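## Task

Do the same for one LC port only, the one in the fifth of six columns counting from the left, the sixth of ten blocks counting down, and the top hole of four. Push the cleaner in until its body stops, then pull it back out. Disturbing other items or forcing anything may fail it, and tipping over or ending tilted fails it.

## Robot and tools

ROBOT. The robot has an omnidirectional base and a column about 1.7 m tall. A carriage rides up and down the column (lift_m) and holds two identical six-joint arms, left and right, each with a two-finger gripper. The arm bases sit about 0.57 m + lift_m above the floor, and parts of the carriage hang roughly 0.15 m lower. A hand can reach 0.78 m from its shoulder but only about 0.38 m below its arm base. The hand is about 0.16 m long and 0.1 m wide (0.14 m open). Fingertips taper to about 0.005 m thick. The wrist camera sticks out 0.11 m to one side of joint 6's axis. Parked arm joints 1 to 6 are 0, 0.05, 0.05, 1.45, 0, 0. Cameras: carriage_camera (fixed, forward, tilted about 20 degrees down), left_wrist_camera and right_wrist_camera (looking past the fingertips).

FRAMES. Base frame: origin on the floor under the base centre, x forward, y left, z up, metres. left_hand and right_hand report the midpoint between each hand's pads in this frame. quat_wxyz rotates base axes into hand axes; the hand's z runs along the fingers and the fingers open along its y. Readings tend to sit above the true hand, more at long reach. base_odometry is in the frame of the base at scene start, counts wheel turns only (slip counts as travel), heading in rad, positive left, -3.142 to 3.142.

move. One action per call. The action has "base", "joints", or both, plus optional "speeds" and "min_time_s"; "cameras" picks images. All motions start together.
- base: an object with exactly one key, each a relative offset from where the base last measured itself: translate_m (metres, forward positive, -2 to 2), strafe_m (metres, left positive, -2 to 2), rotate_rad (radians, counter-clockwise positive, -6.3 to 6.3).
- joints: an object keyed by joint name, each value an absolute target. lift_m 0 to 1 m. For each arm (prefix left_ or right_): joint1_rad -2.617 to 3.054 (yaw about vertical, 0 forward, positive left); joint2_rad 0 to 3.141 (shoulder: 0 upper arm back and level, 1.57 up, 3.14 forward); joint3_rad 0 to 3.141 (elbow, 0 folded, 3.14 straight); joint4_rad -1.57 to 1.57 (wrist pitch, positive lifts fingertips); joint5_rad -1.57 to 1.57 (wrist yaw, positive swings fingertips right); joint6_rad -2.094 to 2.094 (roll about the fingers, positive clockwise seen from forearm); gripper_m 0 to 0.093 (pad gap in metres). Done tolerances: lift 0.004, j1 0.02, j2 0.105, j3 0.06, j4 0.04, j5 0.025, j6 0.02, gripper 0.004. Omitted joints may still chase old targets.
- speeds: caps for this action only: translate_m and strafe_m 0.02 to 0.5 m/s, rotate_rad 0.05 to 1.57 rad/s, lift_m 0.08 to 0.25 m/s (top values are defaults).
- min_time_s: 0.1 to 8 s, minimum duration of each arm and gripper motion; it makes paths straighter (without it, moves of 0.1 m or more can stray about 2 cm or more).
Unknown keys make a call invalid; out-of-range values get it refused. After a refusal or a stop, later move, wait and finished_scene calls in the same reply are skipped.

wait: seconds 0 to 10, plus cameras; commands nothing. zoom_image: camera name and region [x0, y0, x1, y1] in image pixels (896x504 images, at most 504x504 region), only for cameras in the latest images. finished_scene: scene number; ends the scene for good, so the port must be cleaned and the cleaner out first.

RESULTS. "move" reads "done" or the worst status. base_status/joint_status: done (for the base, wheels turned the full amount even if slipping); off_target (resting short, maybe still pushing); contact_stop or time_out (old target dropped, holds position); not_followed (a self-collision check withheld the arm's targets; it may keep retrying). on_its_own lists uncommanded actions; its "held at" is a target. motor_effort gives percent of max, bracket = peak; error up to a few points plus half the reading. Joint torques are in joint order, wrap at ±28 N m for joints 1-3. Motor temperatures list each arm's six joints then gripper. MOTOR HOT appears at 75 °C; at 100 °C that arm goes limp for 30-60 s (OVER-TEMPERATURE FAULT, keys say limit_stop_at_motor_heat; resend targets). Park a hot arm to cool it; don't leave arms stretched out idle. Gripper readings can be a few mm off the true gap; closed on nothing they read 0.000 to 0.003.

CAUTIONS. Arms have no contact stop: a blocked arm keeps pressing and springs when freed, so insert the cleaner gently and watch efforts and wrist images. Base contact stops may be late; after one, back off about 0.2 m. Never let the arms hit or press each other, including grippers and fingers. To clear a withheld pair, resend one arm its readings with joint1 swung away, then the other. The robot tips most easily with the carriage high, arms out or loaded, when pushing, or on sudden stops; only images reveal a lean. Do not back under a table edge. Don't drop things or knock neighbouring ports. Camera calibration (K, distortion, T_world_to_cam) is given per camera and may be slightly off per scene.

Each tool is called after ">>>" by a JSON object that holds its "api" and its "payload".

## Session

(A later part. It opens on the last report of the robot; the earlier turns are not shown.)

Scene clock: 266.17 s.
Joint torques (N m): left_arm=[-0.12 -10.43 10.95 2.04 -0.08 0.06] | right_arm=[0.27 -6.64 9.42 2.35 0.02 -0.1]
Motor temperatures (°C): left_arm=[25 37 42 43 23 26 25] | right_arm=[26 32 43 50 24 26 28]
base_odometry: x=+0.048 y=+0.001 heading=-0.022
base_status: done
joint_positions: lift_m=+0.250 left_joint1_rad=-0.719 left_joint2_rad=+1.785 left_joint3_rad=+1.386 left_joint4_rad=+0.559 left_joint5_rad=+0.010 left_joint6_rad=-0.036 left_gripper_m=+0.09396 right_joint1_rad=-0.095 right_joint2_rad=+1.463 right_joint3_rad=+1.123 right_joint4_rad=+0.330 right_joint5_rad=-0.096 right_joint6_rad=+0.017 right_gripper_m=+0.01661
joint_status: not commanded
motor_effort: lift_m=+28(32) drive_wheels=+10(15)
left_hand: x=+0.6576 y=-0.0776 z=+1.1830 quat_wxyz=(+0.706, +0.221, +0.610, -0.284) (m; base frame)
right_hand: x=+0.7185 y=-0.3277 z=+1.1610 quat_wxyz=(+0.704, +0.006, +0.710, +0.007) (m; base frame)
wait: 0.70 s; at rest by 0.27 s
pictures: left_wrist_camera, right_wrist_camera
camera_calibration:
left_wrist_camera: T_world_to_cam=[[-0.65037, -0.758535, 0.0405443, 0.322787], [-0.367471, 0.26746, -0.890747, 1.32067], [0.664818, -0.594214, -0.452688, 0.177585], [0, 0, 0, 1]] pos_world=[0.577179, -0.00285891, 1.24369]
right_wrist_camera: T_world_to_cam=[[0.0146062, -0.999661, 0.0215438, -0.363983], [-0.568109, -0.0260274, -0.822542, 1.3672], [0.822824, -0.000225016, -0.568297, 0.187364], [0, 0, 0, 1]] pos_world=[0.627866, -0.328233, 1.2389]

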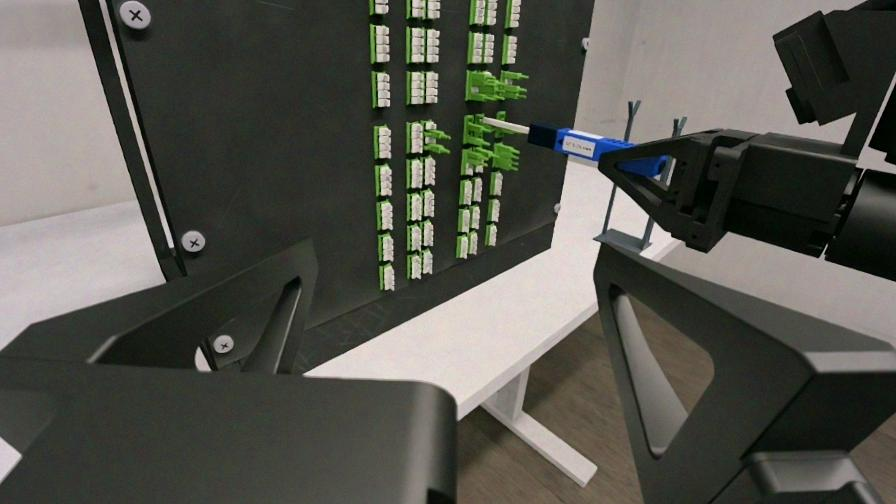

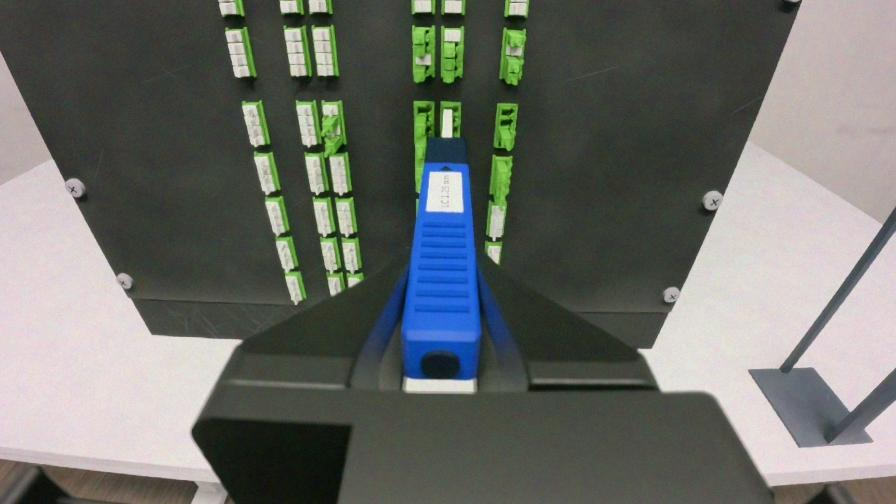

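>>> {"api": "move", "payload": {"joints": {"lift_m": 0.2491}, "speeds": {"lift_m": 0.08}, "cameras": []}}

>>> {"api": "move", "payload": {"base": {"translate_m": 0.0035}, "speeds": {"translate_m": 0.02}, "cameras": []}}

>>> {"api": "wait", "payload": {"seconds": 0.7, "cameras": ["left_wrist_camera", "right_wrist_camera"]}}

>>> {"api": "zoom_image", "payload": {"camera": "right_wrist_camera", "region": [435, 98, 465, 128]}}

>>> {"api": "zoom_image", "payload": {"camera": "left_wrist_camera", "region": [464, 105, 494, 135]}}

Scene clock: 331.63 s.
Joint torques (N m): left_arm=[-0.29 -10.37 10.96 2.09 -0.08 0.07] | right_arm=[0.29 -6.34 9.33 2.34 0.03 -0.08]
Motor temperatures (°C): left_arm=[25 37 43 44 23 26 25] | right_arm=[26 32 44 52 24 26 28]
move: done
base_odometry: x=+0.048 y=+0.001 heading=-0.022
base_status: not commanded
joint_positions: lift_m=+0.249 left_joint1_rad=-0.719 left_joint2_rad=+1.785 left_joint3_rad=+1.386 left_joint4_rad=+0.559 left_joint5_rad=+0.010 left_joint6_rad=-0.036 left_gripper_m=+0.09396 right_joint1_rad=-0.095 right_joint2_rad=+1.463 right_joint3_rad=+1.123 right_joint4_rad=+0.330 right_joint5_rad=-0.096 right_joint6_rad=+0.017 right_gripper_m=+0.01661
joint_status: all done
motor_effort: lift_m=+22(26) drive_wheels=+10(10)
left_hand: x=+0.6576 y=-0.0776 z=+1.1827 quat_wxyz=(+0.706, +0.221, +0.610, -0.284) (m; base frame)
right_hand: x=+0.7185 y=-0.3277 z=+1.1607 quat_wxyz=(+0.704, +0.006, +0.710, +0.007) (m; base frame)
pictures: none
No camera images: "cameras" was empty.

Scene clock: 332.20 s.
Joint torques (N m): left_arm=[-0.17 -10.61 10.69 2.07 -0.07 0.06] | right_arm=[0.17 -6.48 9.47 2.34 0.03 -0.1]
Motor temperatures (°C): left_arm=[25 37 43 44 23 26 25] | right_arm=[26 32 44 52 24 26 28]
move: done
base_odometry: x=+0.051 y=+0.001 heading=-0.022
base_status: done
joint_positions: lift_m=+0.249 left_joint1_rad=-0.718 left_joint2_rad=+1.786 left_joint3_rad=+1.386 left_joint4_rad=+0.559 left_joint5_rad=+0.009 left_joint6_rad=-0.036 left_gripper_m=+0.09396 right_joint1_rad=-0.095 right_joint2_rad=+1.463 right_joint3_rad=+1.123 right_joint4_rad=+0.332 right_joint5_rad=-0.096 right_joint6_rad=+0.017 right_gripper_m=+0.01661
joint_status: not commanded
motor_effort: lift_m=+22(25) drive_wheels=+10(15)
left_hand: x=+0.6582 y=-0.0774 z=+1.1821 quat_wxyz=(+0.706, +0.221, +0.610, -0.283) (m; base frame)
right_hand: x=+0.7185 y=-0.3277 z=+1.1612 quat_wxyz=(+0.704, +0.006, +0.710, +0.007) (m; base frame)
pictures: none
No camera images: "cameras" was empty.

Scene clock: 332.90 s.
Joint torques (N m): left_arm=[-0.18 -10.5 10.96 2.02 -0.07 0.06] | right_arm=[0.2 -6.48 9.39 2.38 0.02 -0.1]
Motor temperatures (°C): left_arm=[25 37 43 44 23 26 25] | right_arm=[26 32 44 52 24 26 28]
base_odometry: x=+0.051 y=+0.001 heading=-0.022
base_status: done
joint_positions: lift_m=+0.249 left_joint1_rad=-0.718 left_joint2_rad=+1.786 left_joint3_rad=+1.386 left_joint4_rad=+0.559 left_joint5_rad=+0.009 left_joint6_rad=-0.036 left_gripper_m=+0.09396 right_joint1_rad=-0.095 right_joint2_rad=+1.463 right_joint3_rad=+1.123 right_joint4_rad=+0.332 right_joint5_rad=-0.096 right_joint6_rad=+0.017 right_gripper_m=+0.01661
joint_status: not commanded
motor_effort: lift_m=+22(25) drive_wheels=+10(15)
left_hand: x=+0.6582 y=-0.0774 z=+1.1821 quat_wxyz=(+0.706, +0.221, +0.610, -0.283) (m; base frame)
right_hand: x=+0.7185 y=-0.3277 z=+1.1612 quat_wxyz=(+0.704, +0.006, +0.710, +0.007) (m; base frame)
wait: 0.70 s; at rest by 0.27 s
pictures: left_wrist_camera, right_wrist_camera
camera_calibration:
left_wrist_camera: T_world_to_cam=[[-0.649181, -0.759547, 0.0406508, 0.32246], [-0.368695, 0.267476, -0.890236, 1.32023], [0.665303, -0.592912, -0.453681, 0.177842], [0, 0, 0, 1]] pos_world=[0.577778, -0.00276136, 1.24289]
right_wrist_camera: T_world_to_cam=[[0.0145952, -0.999656, 0.0217935, -0.364278], [-0.56651, -0.0262273, -0.823638, 1.3673], [0.823926, -0.000325109, -0.566698, 0.184773], [0, 0, 0, 1]] pos_world=[0.627664, -0.328232, 1.23881]

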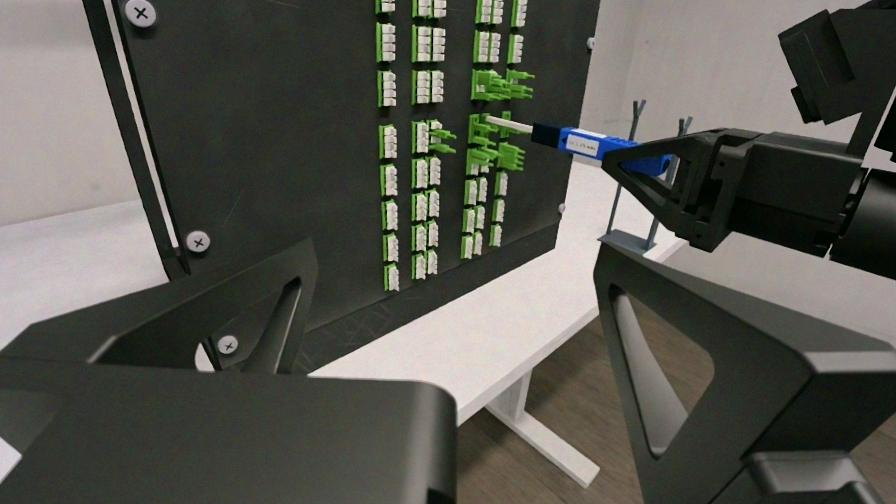

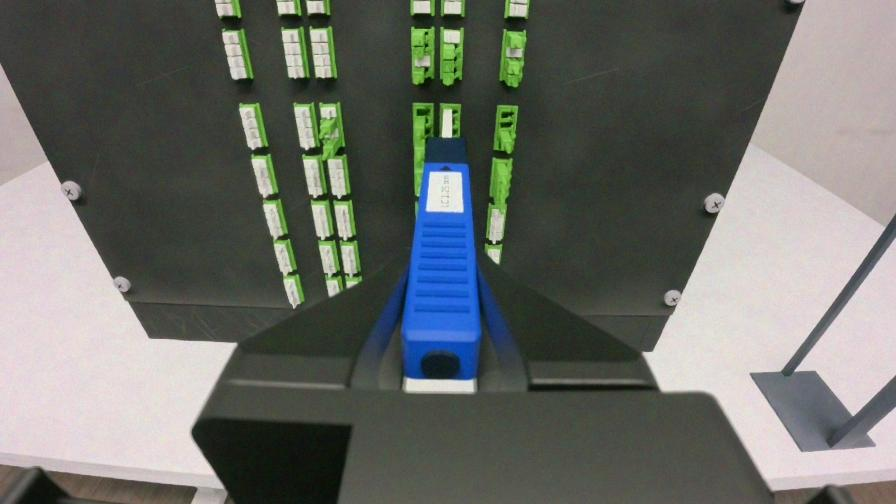

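Scaled by 16.800.

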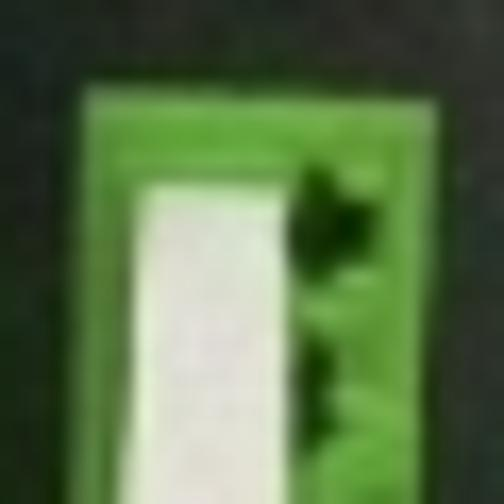

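Scaled by 16.800.

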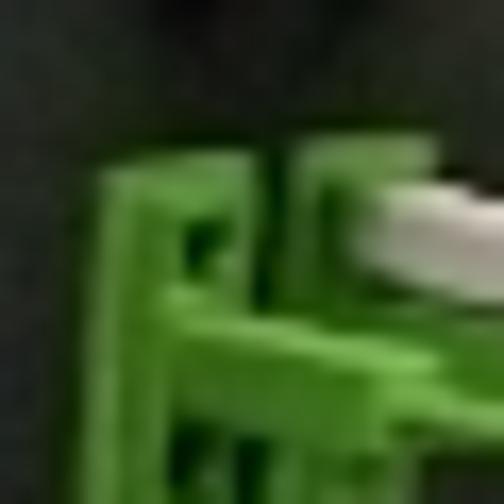

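>>> {"api": "move", "payload": {"joints": {"lift_m": 0.2477}, "speeds": {"lift_m": 0.08}, "cameras": []}}

>>> {"api": "wait", "payload": {"seconds": 0.7, "cameras": ["left_wrist_camera", "right_wrist_camera"]}}

>>> {"api": "zoom_image", "payload": {"camera": "right_wrist_camera", "region": [435, 93, 465, 123]}}

>>> {"api": "zoom_image", "payload": {"camera": "left_wrist_camera", "region": [464, 105, 494, 135]}}

Scene clock: 351.53 s.
Joint torques (N m): left_arm=[-0.32 -10.76 10.93 2.06 -0.06 0.06] | right_arm=[0.28 -6.61 9.11 2.34 0.01 -0.1]
Motor temperatures (°C): left_arm=[25 36 44 45 23 26 25] | right_arm=[26 32 44 53 24 26 28]
move: done
base_odometry: x=+0.051 y=+0.001 heading=-0.022
base_status: not commanded
joint_positions: lift_m=+0.248 left_joint1_rad=-0.718 left_joint2_rad=+1.786 left_joint3_rad=+1.386 left_joint4_rad=+0.559 left_joint5_rad=+0.009 left_joint6_rad=-0.036 left_gripper_m=+0.09396 right_joint1_rad=-0.095 right_joint2_rad=+1.463 right_joint3_rad=+1.123 right_joint4_rad=+0.333 right_joint5_rad=-0.096 right_joint6_rad=+0.017 right_gripper_m=+0.01661
joint_status: all done
motor_effort: lift_m=+22(22) drive_wheels=+10(10)
left_hand: x=+0.6582 y=-0.0774 z=+1.1809 quat_wxyz=(+0.706, +0.221, +0.610, -0.283) (m; base frame)
right_hand: x=+0.7185 y=-0.3277 z=+1.1601 quat_wxyz=(+0.705, +0.006, +0.710, +0.007) (m; base frame)
pictures: none
No camera images: "cameras" was empty.

Scene clock: 352.23 s.
Joint torques (N m): left_arm=[-0.17 -10.54 10.95 2.04 -0.06 0.06] | right_arm=[0.24 -6.6 9.37 2.37 0.04 -0.1]
Motor temperatures (°C): left_arm=[25 36 44 45 23 26 25] | right_arm=[26 32 44 53 24 26 28]
base_odometry: x=+0.051 y=+0.001 heading=-0.022
base_status: not commanded
joint_positions: lift_m=+0.248 left_joint1_rad=-0.718 left_joint2_rad=+1.786 left_joint3_rad=+1.386 left_joint4_rad=+0.559 left_joint5_rad=+0.009 left_joint6_rad=-0.036 left_gripper_m=+0.09396 right_joint1_rad=-0.095 right_joint2_rad=+1.463 right_joint3_rad=+1.123 right_joint4_rad=+0.333 right_joint5_rad=-0.096 right_joint6_rad=+0.017 right_gripper_m=+0.01661
joint_status: all done
motor_effort: lift_m=+21(22) drive_wheels=+10(10)
left_hand: x=+0.6582 y=-0.0774 z=+1.1809 quat_wxyz=(+0.706, +0.221, +0.610, -0.283) (m; base frame)
right_hand: x=+0.7185 y=-0.3277 z=+1.1601 quat_wxyz=(+0.705, +0.006, +0.710, +0.007) (m; base frame)
wait: 0.70 s; at rest by 0.27 s
pictures: left_wrist_camera, right_wrist_camera
camera_calibration:
left_wrist_camera: T_world_to_cam=[[-0.649187, -0.75954, 0.0406834, 0.322408], [-0.368491, 0.267261, -0.890385, 1.31919], [0.66541, -0.593018, -0.453386, 0.176936], [0, 0, 0, 1]] pos_world=[0.577678, -0.0027612, 1.24169]
right_wrist_camera: T_world_to_cam=[[0.0146356, -0.999653, 0.0218859, -0.364393], [-0.565914, -0.0263265, -0.824044, 1.36649], [0.824334, -0.000325135, -0.566103, 0.183161], [0, 0, 0, 1]] pos_world=[0.627664, -0.328232, 1.23771]

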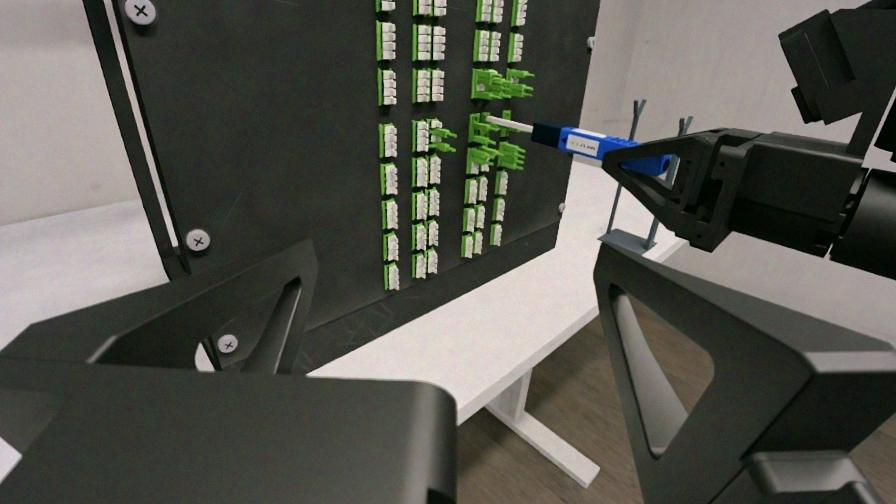

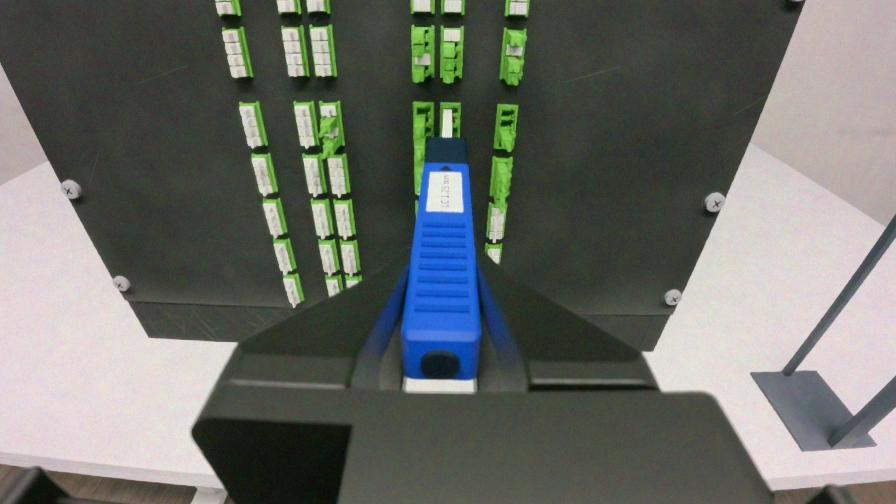

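Scaled by 16.800.

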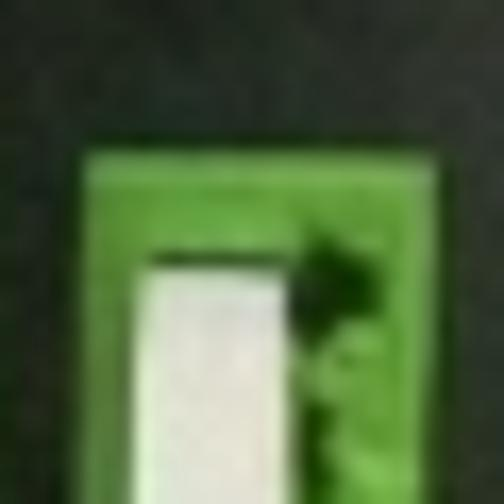

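Scaled by 16.800.

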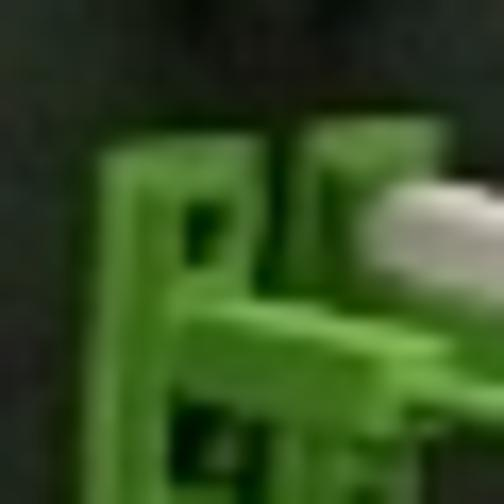

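>>> {"api": "move", "payload": {"joints": {"lift_m": 0.2474}, "speeds": {"lift_m": 0.08}, "cameras": []}}

>>> {"api": "move", "payload": {"base": {"translate_m": 0.0025}, "speeds": {"translate_m": 0.02}, "cameras": []}}

>>> {"api": "wait", "payload": {"seconds": 0.7, "cameras": ["left_wrist_camera", "right_wrist_camera"]}}

>>> {"api": "zoom_image", "payload": {"camera": "right_wrist_camera", "region": [435, 93, 465, 123]}}

>>> {"api": "zoom_image", "payload": {"camera": "left_wrist_camera", "region": [464, 105, 494, 135]}}

Scene clock: 365.23 s.
Joint torques (N m): left_arm=[-0.17 -10.47 10.99 2.06 -0.07 0.06] | right_arm=[0.28 -6.52 9.42 2.34 0.01 -0.1]
Motor temperatures (°C): left_arm=[25 36 44 45 23 26 25] | right_arm=[26 33 44 54 24 26 28]
move: done
base_odometry: x=+0.051 y=+0.001 heading=-0.022
base_status: not commanded
joint_positions: lift_m=+0.248 left_joint1_rad=-0.718 left_joint2_rad=+1.786 left_joint3_rad=+1.386 left_joint4_rad=+0.559 left_joint5_rad=+0.009 left_joint6_rad=-0.036 left_gripper_m=+0.09396 right_joint1_rad=-0.095 right_joint2_rad=+1.463 right_joint3_rad=+1.123 right_joint4_rad=+0.333 right_joint5_rad=-0.096 right_joint6_rad=+0.017 right_gripper_m=+0.01661
joint_status: all done
motor_effort: lift_m=+21(25) drive_wheels=+10(10)
left_hand: x=+0.6582 y=-0.0774 z=+1.1807 quat_wxyz=(+0.706, +0.221, +0.610, -0.283) (m; base frame)
right_hand: x=+0.7185 y=-0.3277 z=+1.1599 quat_wxyz=(+0.705, +0.006, +0.710, +0.007) (m; base frame)
pictures: none
No camera images: "cameras" was empty.

Scene clock: 365.80 s.
Joint torques (N m): left_arm=[-0.27 -10.73 11 2.02 -0.05 0.06] | right_arm=[0.23 -6.58 9.24 2.34 0.02 -0.1]
Motor temperatures (°C): left_arm=[25 36 44 45 23 26 25] | right_arm=[26 33 44 54 24 26 28]
move: done
base_odometry: x=+0.053 y=+0.002 heading=-0.022
base_status: done
joint_positions: lift_m=+0.248 left_joint1_rad=-0.718 left_joint2_rad=+1.788 left_joint3_rad=+1.387 left_joint4_rad=+0.560 left_joint5_rad=+0.008 left_joint6_rad=-0.036 left_gripper_m=+0.09396 right_joint1_rad=-0.095 right_joint2_rad=+1.465 right_joint3_rad=+1.123 right_joint4_rad=+0.335 right_joint5_rad=-0.096 right_joint6_rad=+0.017 right_gripper_m=+0.01661
joint_status: not commanded
motor_effort: lift_m=+20(25) drive_wheels=+11(15)
left_hand: x=+0.6587 y=-0.0773 z=+1.1808 quat_wxyz=(+0.707, +0.220, +0.610, -0.283) (m; base frame)
right_hand: x=+0.7188 y=-0.3278 z=+1.1598 quat_wxyz=(+0.705, +0.006, +0.709, +0.007) (m; base frame)
pictures: none
No camera images: "cameras" was empty.

Scene clock: 366.50 s.
Joint torques (N m): left_arm=[-0.23 -10.77 10.78 2.06 -0.06 0.06] | right_arm=[0.27 -6.69 9.43 2.33 0.02 -0.09]
Motor temperatures (°C): left_arm=[25 36 44 45 23 26 25] | right_arm=[26 33 44 54 24 26 28]
base_odometry: x=+0.053 y=+0.002 heading=-0.022
base_status: done
joint_positions: lift_m=+0.248 left_joint1_rad=-0.718 left_joint2_rad=+1.788 left_joint3_rad=+1.387 left_joint4_rad=+0.559 left_joint5_rad=+0.008 left_joint6_rad=-0.036 left_gripper_m=+0.09396 right_joint1_rad=-0.095 right_joint2_rad=+1.465 right_joint3_rad=+1.123 right_joint4_rad=+0.335 right_joint5_rad=-0.096 right_joint6_rad=+0.017 right_gripper_m=+0.01661
joint_status: not commanded
motor_effort: lift_m=+18(25) drive_wheels=+11(15)
left_hand: x=+0.6588 y=-0.0773 z=+1.1805 quat_wxyz=(+0.707, +0.220, +0.610, -0.282) (m; base frame)
right_hand: x=+0.7188 y=-0.3278 z=+1.1598 quat_wxyz=(+0.705, +0.006, +0.709, +0.007) (m; base frame)
wait: 0.70 s; at rest by 0.27 s
pictures: left_wrist_camera, right_wrist_camera
camera_calibration:
left_wrist_camera: T_world_to_cam=[[-0.648056, -0.760498, 0.0408193, 0.321921], [-0.368945, 0.266604, -0.890394, 1.31929], [0.66626, -0.592085, -0.453357, 0.175896], [0, 0, 0, 1]] pos_world=[0.578176, -0.00276308, 1.24129]
right_wrist_camera: T_world_to_cam=[[0.0141775, -0.999658, 0.0219582, -0.364193], [-0.565332, -0.0261274, -0.82445, 1.36648], [0.824742, -0.000725024, -0.565509, 0.181649], [0, 0, 0, 1]] pos_world=[0.627864, -0.328234, 1.23731]

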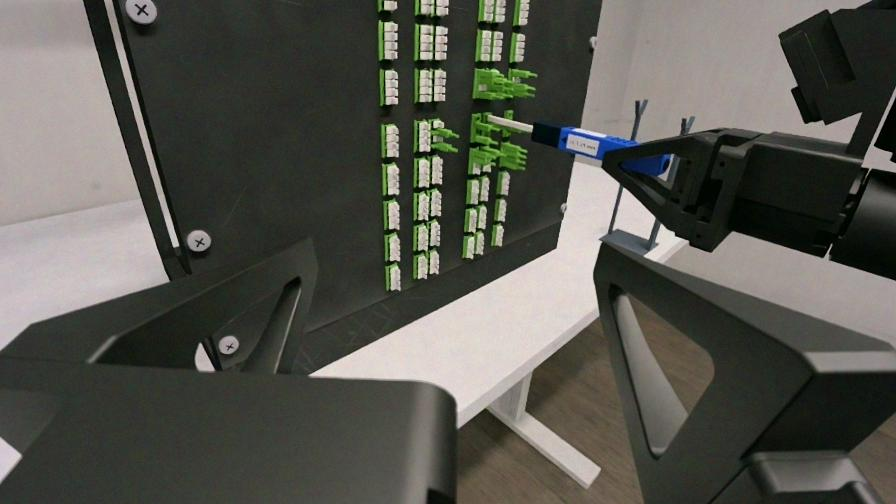

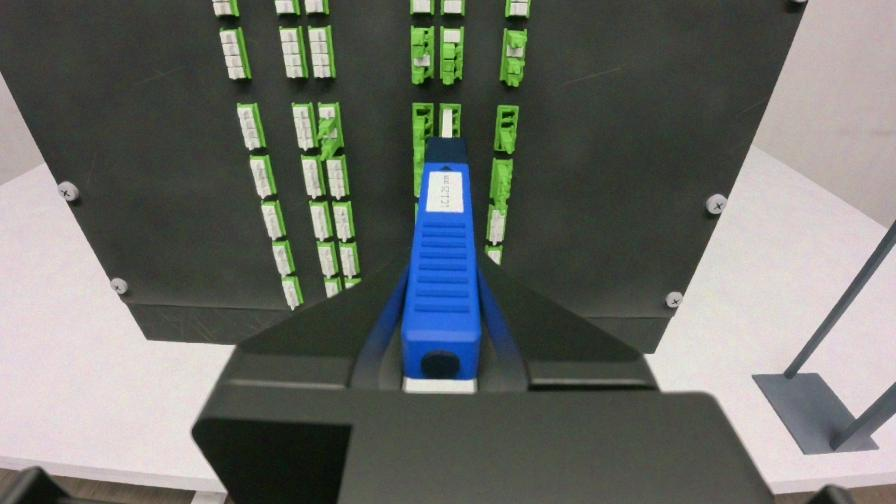

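Scaled by 16.800.

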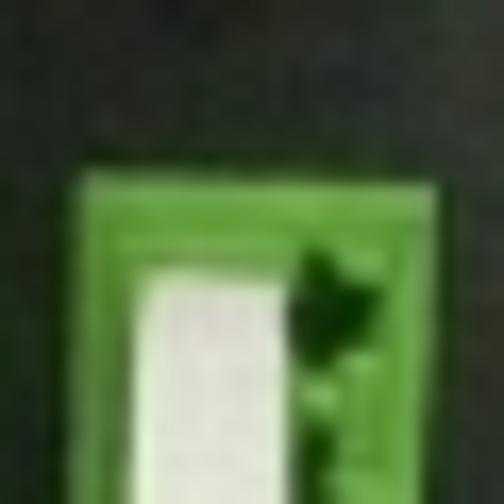

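Scaled by 16.800.

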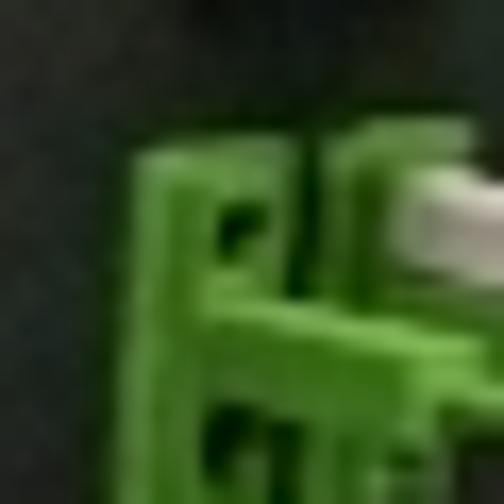

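>>> {"api": "zoom_image", "payload": {"camera": "left_wrist_camera", "region": [470, 95, 550, 150]}}

Scaled by 6.300.

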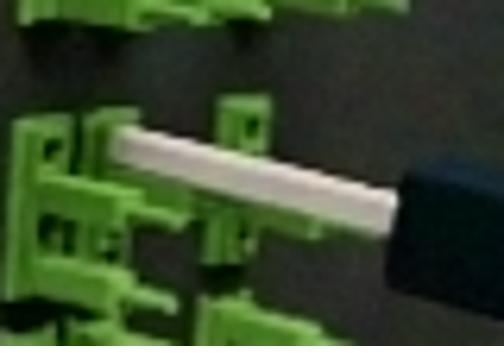

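>>> {"api": "move", "payload": {"joints": {"lift_m": 0.2469}, "speeds": {"lift_m": 0.08}, "cameras": []}}

>>> {"api": "wait", "payload": {"seconds": 0.6, "cameras": ["left_wrist_camera", "right_wrist_camera"]}}

>>> {"api": "zoom_image", "payload": {"camera": "right_wrist_camera", "region": [435, 93, 465, 123]}}

>>> {"api": "zoom_image", "payload": {"camera": "left_wrist_camera", "region": [470, 95, 550, 150]}}

Scene clock: 415.33 s.
Joint torques (N m): left_arm=[-0.23 -10.88 10.81 2.05 -0.05 0.07] | right_arm=[0.31 -6.78 9.44 2.33 0.05 -0.09]
Motor temperatures (°C): left_arm=[25 39 42 45 23 26 25] | right_arm=[26 32 45 55 24 26 28]
move: done
base_odometry: x=+0.053 y=+0.002 heading=-0.022
base_status: not commanded
joint_positions: lift_m=+0.247 left_joint1_rad=-0.718 left_joint2_rad=+1.788 left_joint3_rad=+1.387 left_joint4_rad=+0.559 left_joint5_rad=+0.008 left_joint6_rad=-0.036 left_gripper_m=+0.09396 right_joint1_rad=-0.095 right_joint2_rad=+1.465 right_joint3_rad=+1.123 right_joint4_rad=+0.335 right_joint5_rad=-0.096 right_joint6_rad=+0.017 right_gripper_m=+0.01661
joint_status: all done
motor_effort: lift_m=+24(24) drive_wheels=+11(11)
left_hand: x=+0.6588 y=-0.0773 z=+1.1801 quat_wxyz=(+0.707, +0.220, +0.610, -0.282) (m; base frame)
right_hand: x=+0.7188 y=-0.3278 z=+1.1594 quat_wxyz=(+0.705, +0.006, +0.709, +0.007) (m; base frame)
pictures: none
No camera images: "cameras" was empty.

Scene clock: 415.93 s.
Joint torques (N m): left_arm=[-0.23 -10.71 10.8 2.04 -0.05 0.06] | right_arm=[0.23 -6.71 9.4 2.33 0.02 -0.08]
Motor temperatures (°C): left_arm=[25 39 42 45 23 26 25] | right_arm=[26 32 45 55 24 26 28]
base_odometry: x=+0.053 y=+0.002 heading=-0.022
base_status: not commanded
joint_positions: lift_m=+0.247 left_joint1_rad=-0.718 left_joint2_rad=+1.788 left_joint3_rad=+1.387 left_joint4_rad=+0.559 left_joint5_rad=+0.008 left_joint6_rad=-0.036 left_gripper_m=+0.09396 right_joint1_rad=-0.095 right_joint2_rad=+1.465 right_joint3_rad=+1.123 right_joint4_rad=+0.335 right_joint5_rad=-0.096 right_joint6_rad=+0.017 right_gripper_m=+0.01661
joint_status: all done
motor_effort: lift_m=+24(24) drive_wheels=+11(11)
left_hand: x=+0.6588 y=-0.0773 z=+1.1801 quat_wxyz=(+0.707, +0.220, +0.610, -0.282) (m; base frame)
right_hand: x=+0.7188 y=-0.3278 z=+1.1594 quat_wxyz=(+0.705, +0.006, +0.709, +0.007) (m; base frame)
wait: 0.60 s; at rest by 0.27 s
pictures: left_wrist_camera, right_wrist_camera
camera_calibration:
left_wrist_camera: T_world_to_cam=[[-0.648056, -0.760498, 0.0408193, 0.321941], [-0.368945, 0.266604, -0.890394, 1.31885], [0.66626, -0.592085, -0.453357, 0.175669], [0, 0, 0, 1]] pos_world=[0.578176, -0.00276308, 1.24079]
right_wrist_camera: T_world_to_cam=[[0.0141696, -0.999658, 0.0219633, -0.364186], [-0.565034, -0.0261274, -0.824654, 1.36622], [0.824946, -0.000725016, -0.565212, 0.180929], [0, 0, 0, 1]] pos_world=[0.627863, -0.328234, 1.23692]

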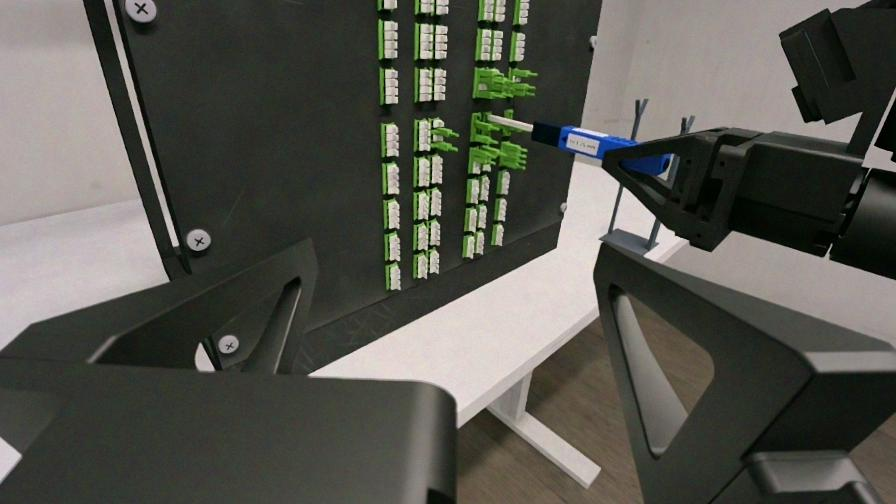

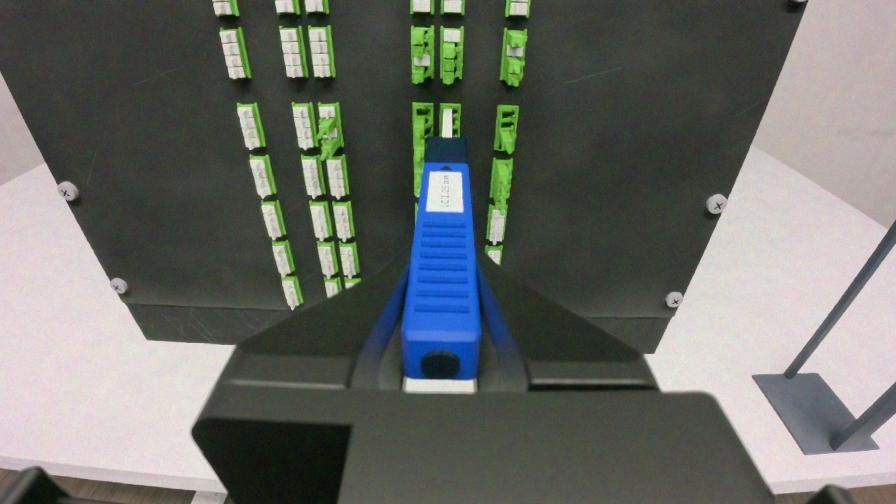

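Scaled by 16.800.

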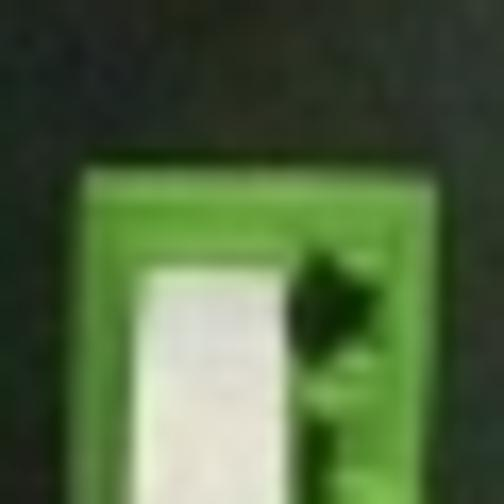

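Scaled by 6.300.

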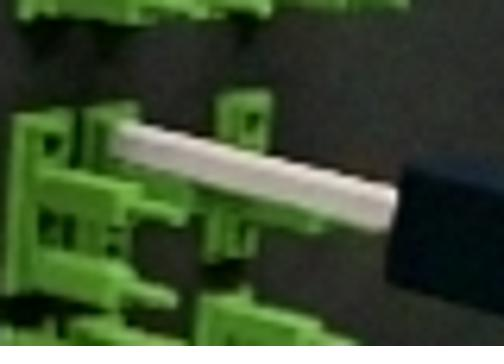

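>>> {"api": "move", "payload": {"base": {"translate_m": 0.002}, "joints": {"lift_m": 0.2467}, "speeds": {"translate_m": 0.02, "lift_m": 0.08}, "cameras": []}}

>>> {"api": "wait", "payload": {"seconds": 0.6, "cameras": ["left_wrist_camera", "right_wrist_camera"]}}

>>> {"api": "zoom_image", "payload": {"camera": "right_wrist_camera", "region": [435, 93, 465, 123]}}

>>> {"api": "zoom_image", "payload": {"camera": "left_wrist_camera", "region": [470, 95, 550, 150]}}

Scene clock: 424.87 s.
Joint torques (N m): left_arm=[-0.32 -10.95 10.8 2.05 -0.05 0.06] | right_arm=[0.24 -6.52 9.35 2.29 0.03 -0.1]
Motor temperatures (°C): left_arm=[25 39 42 45 23 26 25] | right_arm=[26 32 45 55 24 26 28]
move: done
base_odometry: x=+0.055 y=+0.002 heading=-0.021
base_status: done
joint_positions: lift_m=+0.247 left_joint1_rad=-0.718 left_joint2_rad=+1.789 left_joint3_rad=+1.388 left_joint4_rad=+0.559 left_joint5_rad=+0.007 left_joint6_rad=-0.036 left_gripper_m=+0.09396 right_joint1_rad=-0.095 right_joint2_rad=+1.465 right_joint3_rad=+1.123 right_joint4_rad=+0.337 right_joint5_rad=-0.096 right_joint6_rad=+0.017 right_gripper_m=+0.01661
joint_status: all done
motor_effort: lift_m=+23(26) drive_wheels=+10(12)
left_hand: x=+0.6592 y=-0.0773 z=+1.1793 quat_wxyz=(+0.706, +0.220, +0.611, -0.282) (m; base frame)
right_hand: x=+0.7188 y=-0.3278 z=+1.1596 quat_wxyz=(+0.706, +0.006, +0.708, +0.007) (m; base frame)
pictures: none
No camera images: "cameras" was empty.

Scene clock: 425.47 s.
Joint torques (N m): left_arm=[-0.25 -10.85 10.71 2.05 -0.05 0.06] | right_arm=[0.23 -6.64 9.42 2.3 0.02 -0.08]
Motor temperatures (°C): left_arm=[25 39 42 45 23 26 25] | right_arm=[26 32 45 55 24 26 28]
base_odometry: x=+0.055 y=+0.002 heading=-0.021
base_status: done
joint_positions: lift_m=+0.247 left_joint1_rad=-0.718 left_joint2_rad=+1.789 left_joint3_rad=+1.388 left_joint4_rad=+0.559 left_joint5_rad=+0.007 left_joint6_rad=-0.036 left_gripper_m=+0.09396 right_joint1_rad=-0.095 right_joint2_rad=+1.465 right_joint3_rad=+1.123 right_joint4_rad=+0.337 right_joint5_rad=-0.096 right_joint6_rad=+0.017 right_gripper_m=+0.01661
joint_status: all done
motor_effort: lift_m=+22(26) drive_wheels=+9(12)
left_hand: x=+0.6592 y=-0.0773 z=+1.1793 quat_wxyz=(+0.706, +0.220, +0.611, -0.282) (m; base frame)
right_hand: x=+0.7188 y=-0.3278 z=+1.1596 quat_wxyz=(+0.706, +0.006, +0.708, +0.007) (m; base frame)
wait: 0.60 s; at rest by 0.27 s
pictures: left_wrist_camera, right_wrist_camera
camera_calibration:
left_wrist_camera: T_world_to_cam=[[-0.647143, -0.761268, 0.0409595, 0.321443], [-0.370117, 0.266753, -0.889863, 1.31851], [0.666498, -0.591029, -0.454385, 0.176212], [0, 0, 0, 1]] pos_world=[0.578576, -0.00286504, 1.24019]
right_wrist_camera: T_world_to_cam=[[0.0141564, -0.999653, 0.0222116, -0.36448], [-0.563431, -0.0263264, -0.825743, 1.36639], [0.826042, -0.000825124, -0.563608, 0.178397], [0, 0, 0, 1]] pos_world=[0.627662, -0.328234, 1.23693]

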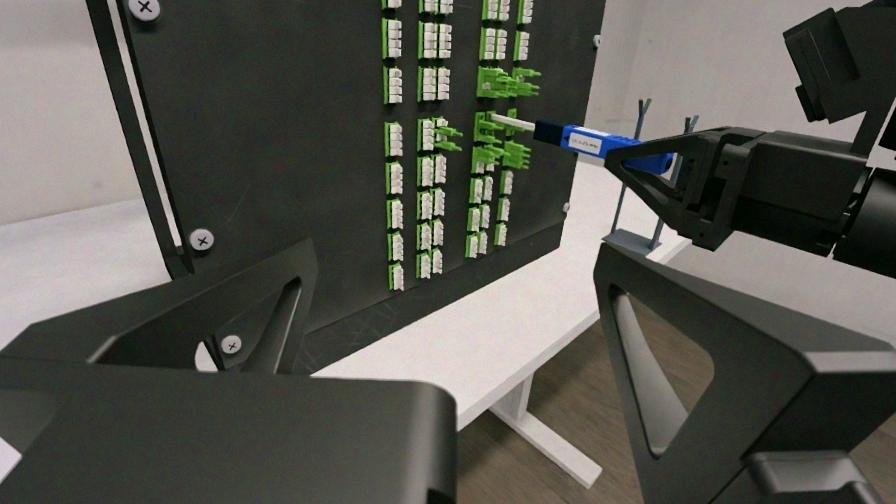

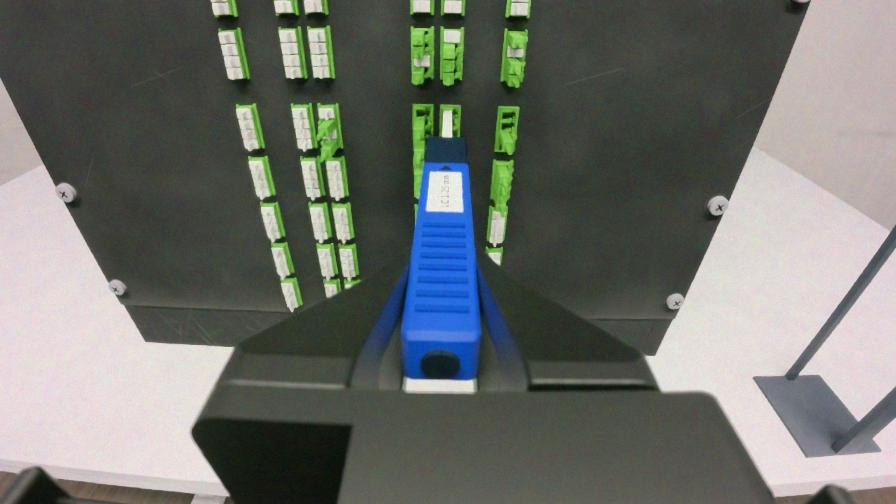

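Scaled by 16.800.

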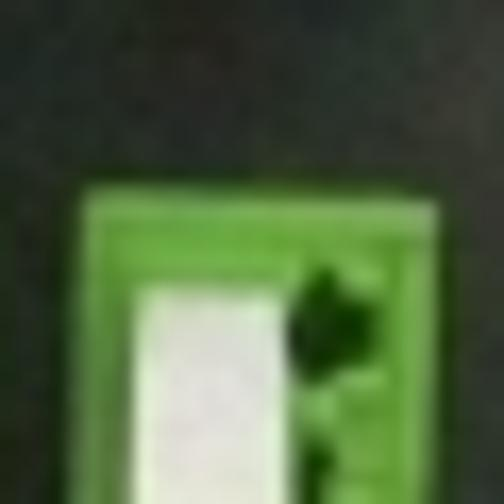

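Scaled by 6.300.

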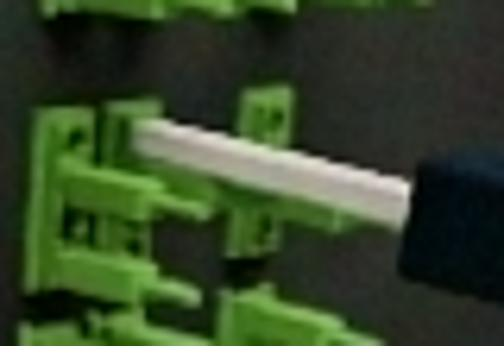

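>>> {"api": "move", "payload": {"base": {"translate_m": 0.004}, "speeds": {"translate_m": 0.02}, "cameras": []}}

>>> {"api": "wait", "payload": {"seconds": 0.5, "cameras": ["left_wrist_camera", "right_wrist_camera"]}}

>>> {"api": "zoom_image", "payload": {"camera": "right_wrist_camera", "region": [415, 85, 475, 145]}}

>>> {"api": "zoom_image", "payload": {"camera": "left_wrist_camera", "region": [470, 95, 550, 150]}}

Scene clock: 437.50 s.
Joint torques (N m): left_arm=[-0.23 -10.88 10.66 2.05 -0.04 0.06] | right_arm=[0.25 -6.53 9.39 2.3 0.03 -0.11]
Motor temperatures (°C): left_arm=[25 40 42 46 23 26 25] | right_arm=[26 32 45 55 24 26 28]
move: done
base_odometry: x=+0.059 y=+0.002 heading=-0.021
base_status: done
joint_positions: lift_m=+0.247 left_joint1_rad=-0.718 left_joint2_rad=+1.789 left_joint3_rad=+1.388 left_joint4_rad=+0.558 left_joint5_rad=+0.007 left_joint6_rad=-0.036 left_gripper_m=+0.09396 right_joint1_rad=-0.095 right_joint2_rad=+1.465 right_joint3_rad=+1.123 right_joint4_rad=+0.337 right_joint5_rad=-0.096 right_joint6_rad=+0.017 right_gripper_m=+0.01661
joint_status: not commanded
motor_effort: lift_m=+25(25) drive_wheels=+9(14)
left_hand: x=+0.6592 y=-0.0774 z=+1.1791 quat_wxyz=(+0.706, +0.220, +0.611, -0.282) (m; base frame)
right_hand: x=+0.7188 y=-0.3278 z=+1.1595 quat_wxyz=(+0.706, +0.006, +0.709, +0.006) (m; base frame)
pictures: none
No camera images: "cameras" was empty.

Scene clock: 438.00 s.
Joint torques (N m): left_arm=[-0.23 -10.86 10.73 2.05 -0.04 0.06] | right_arm=[0.24 -6.65 9.35 2.3 0.02 -0.09]
Motor temperatures (°C): left_arm=[25 40 42 46 23 26 25] | right_arm=[26 32 45 55 24 26 28]
base_odometry: x=+0.059 y=+0.002 heading=-0.021
base_status: done
joint_positions: lift_m=+0.247 left_joint1_rad=-0.718 left_joint2_rad=+1.789 left_joint3_rad=+1.388 left_joint4_rad=+0.558 left_joint5_rad=+0.007 left_joint6_rad=-0.036 left_gripper_m=+0.09396 right_joint1_rad=-0.095 right_joint2_rad=+1.465 right_joint3_rad=+1.123 right_joint4_rad=+0.337 right_joint5_rad=-0.096 right_joint6_rad=+0.017 right_gripper_m=+0.01661
joint_status: not commanded
motor_effort: lift_m=+21(25) drive_wheels=+9(14)
left_hand: x=+0.6592 y=-0.0774 z=+1.1791 quat_wxyz=(+0.706, +0.220, +0.611, -0.282) (m; base frame)
right_hand: x=+0.7188 y=-0.3278 z=+1.1595 quat_wxyz=(+0.706, +0.006, +0.709, +0.006) (m; base frame)
wait: 0.50 s; at rest by 0.27 s
pictures: left_wrist_camera, right_wrist_camera
camera_calibration:
left_wrist_camera: T_world_to_cam=[[-0.646832, -0.761528, 0.0410267, 0.32103], [-0.370762, 0.266998, -0.889521, 1.31842], [0.666441, -0.590582, -0.455049, 0.176906], [0, 0, 0, 1]] pos_world=[0.578576, -0.00306584, 1.24009]
right_wrist_camera: T_world_to_cam=[[0.0137482, -0.999661, 0.0221285, -0.364126], [-0.56374, -0.0260272, -0.825542, 1.36643], [0.825838, -0.00112499, -0.563907, 0.178794], [0, 0, 0, 1]] pos_world=[0.627663, -0.328237, 1.23693]

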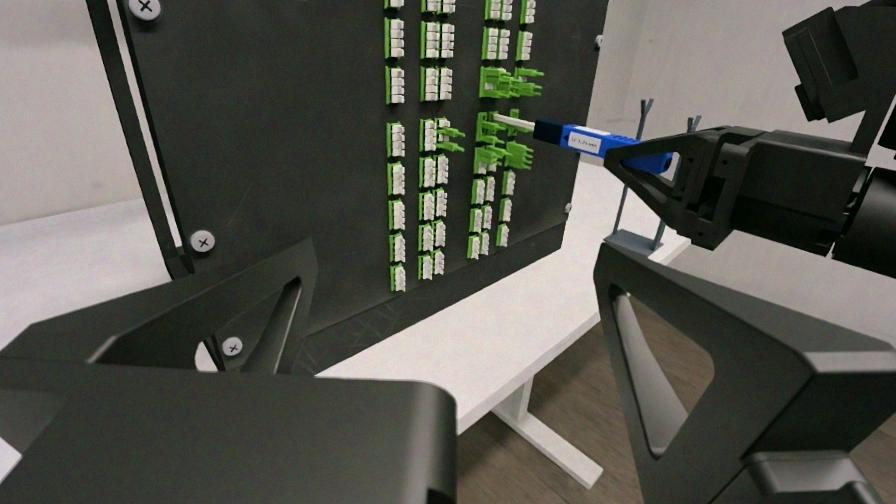

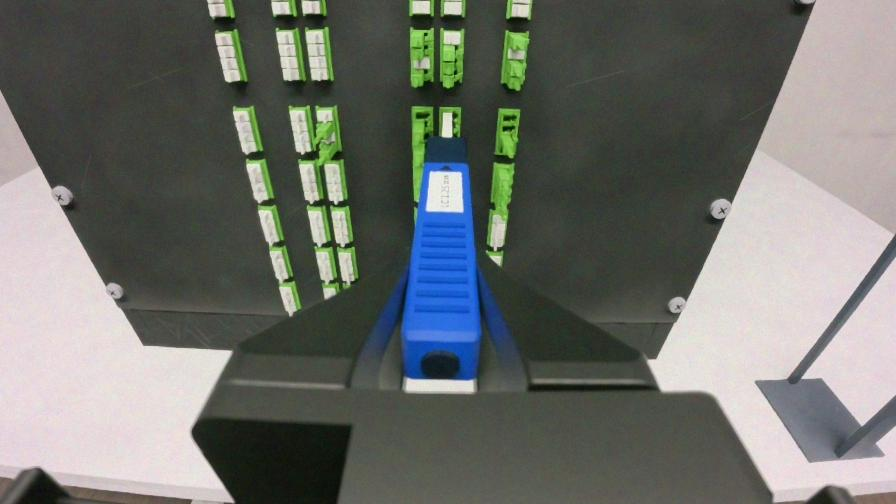

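Scaled by 8.400.

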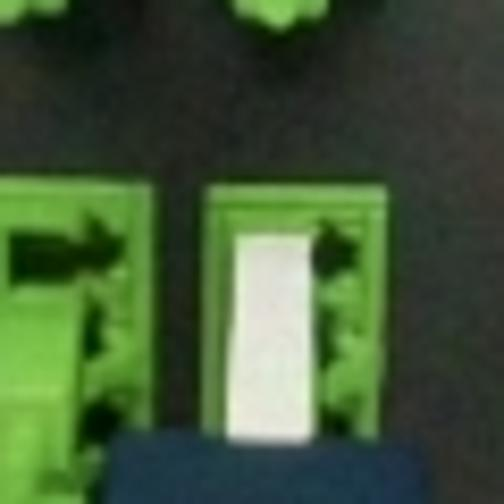

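Scaled by 6.300.

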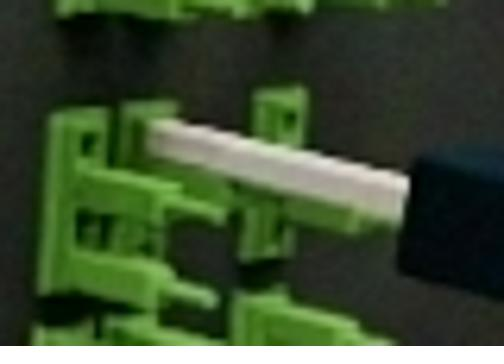

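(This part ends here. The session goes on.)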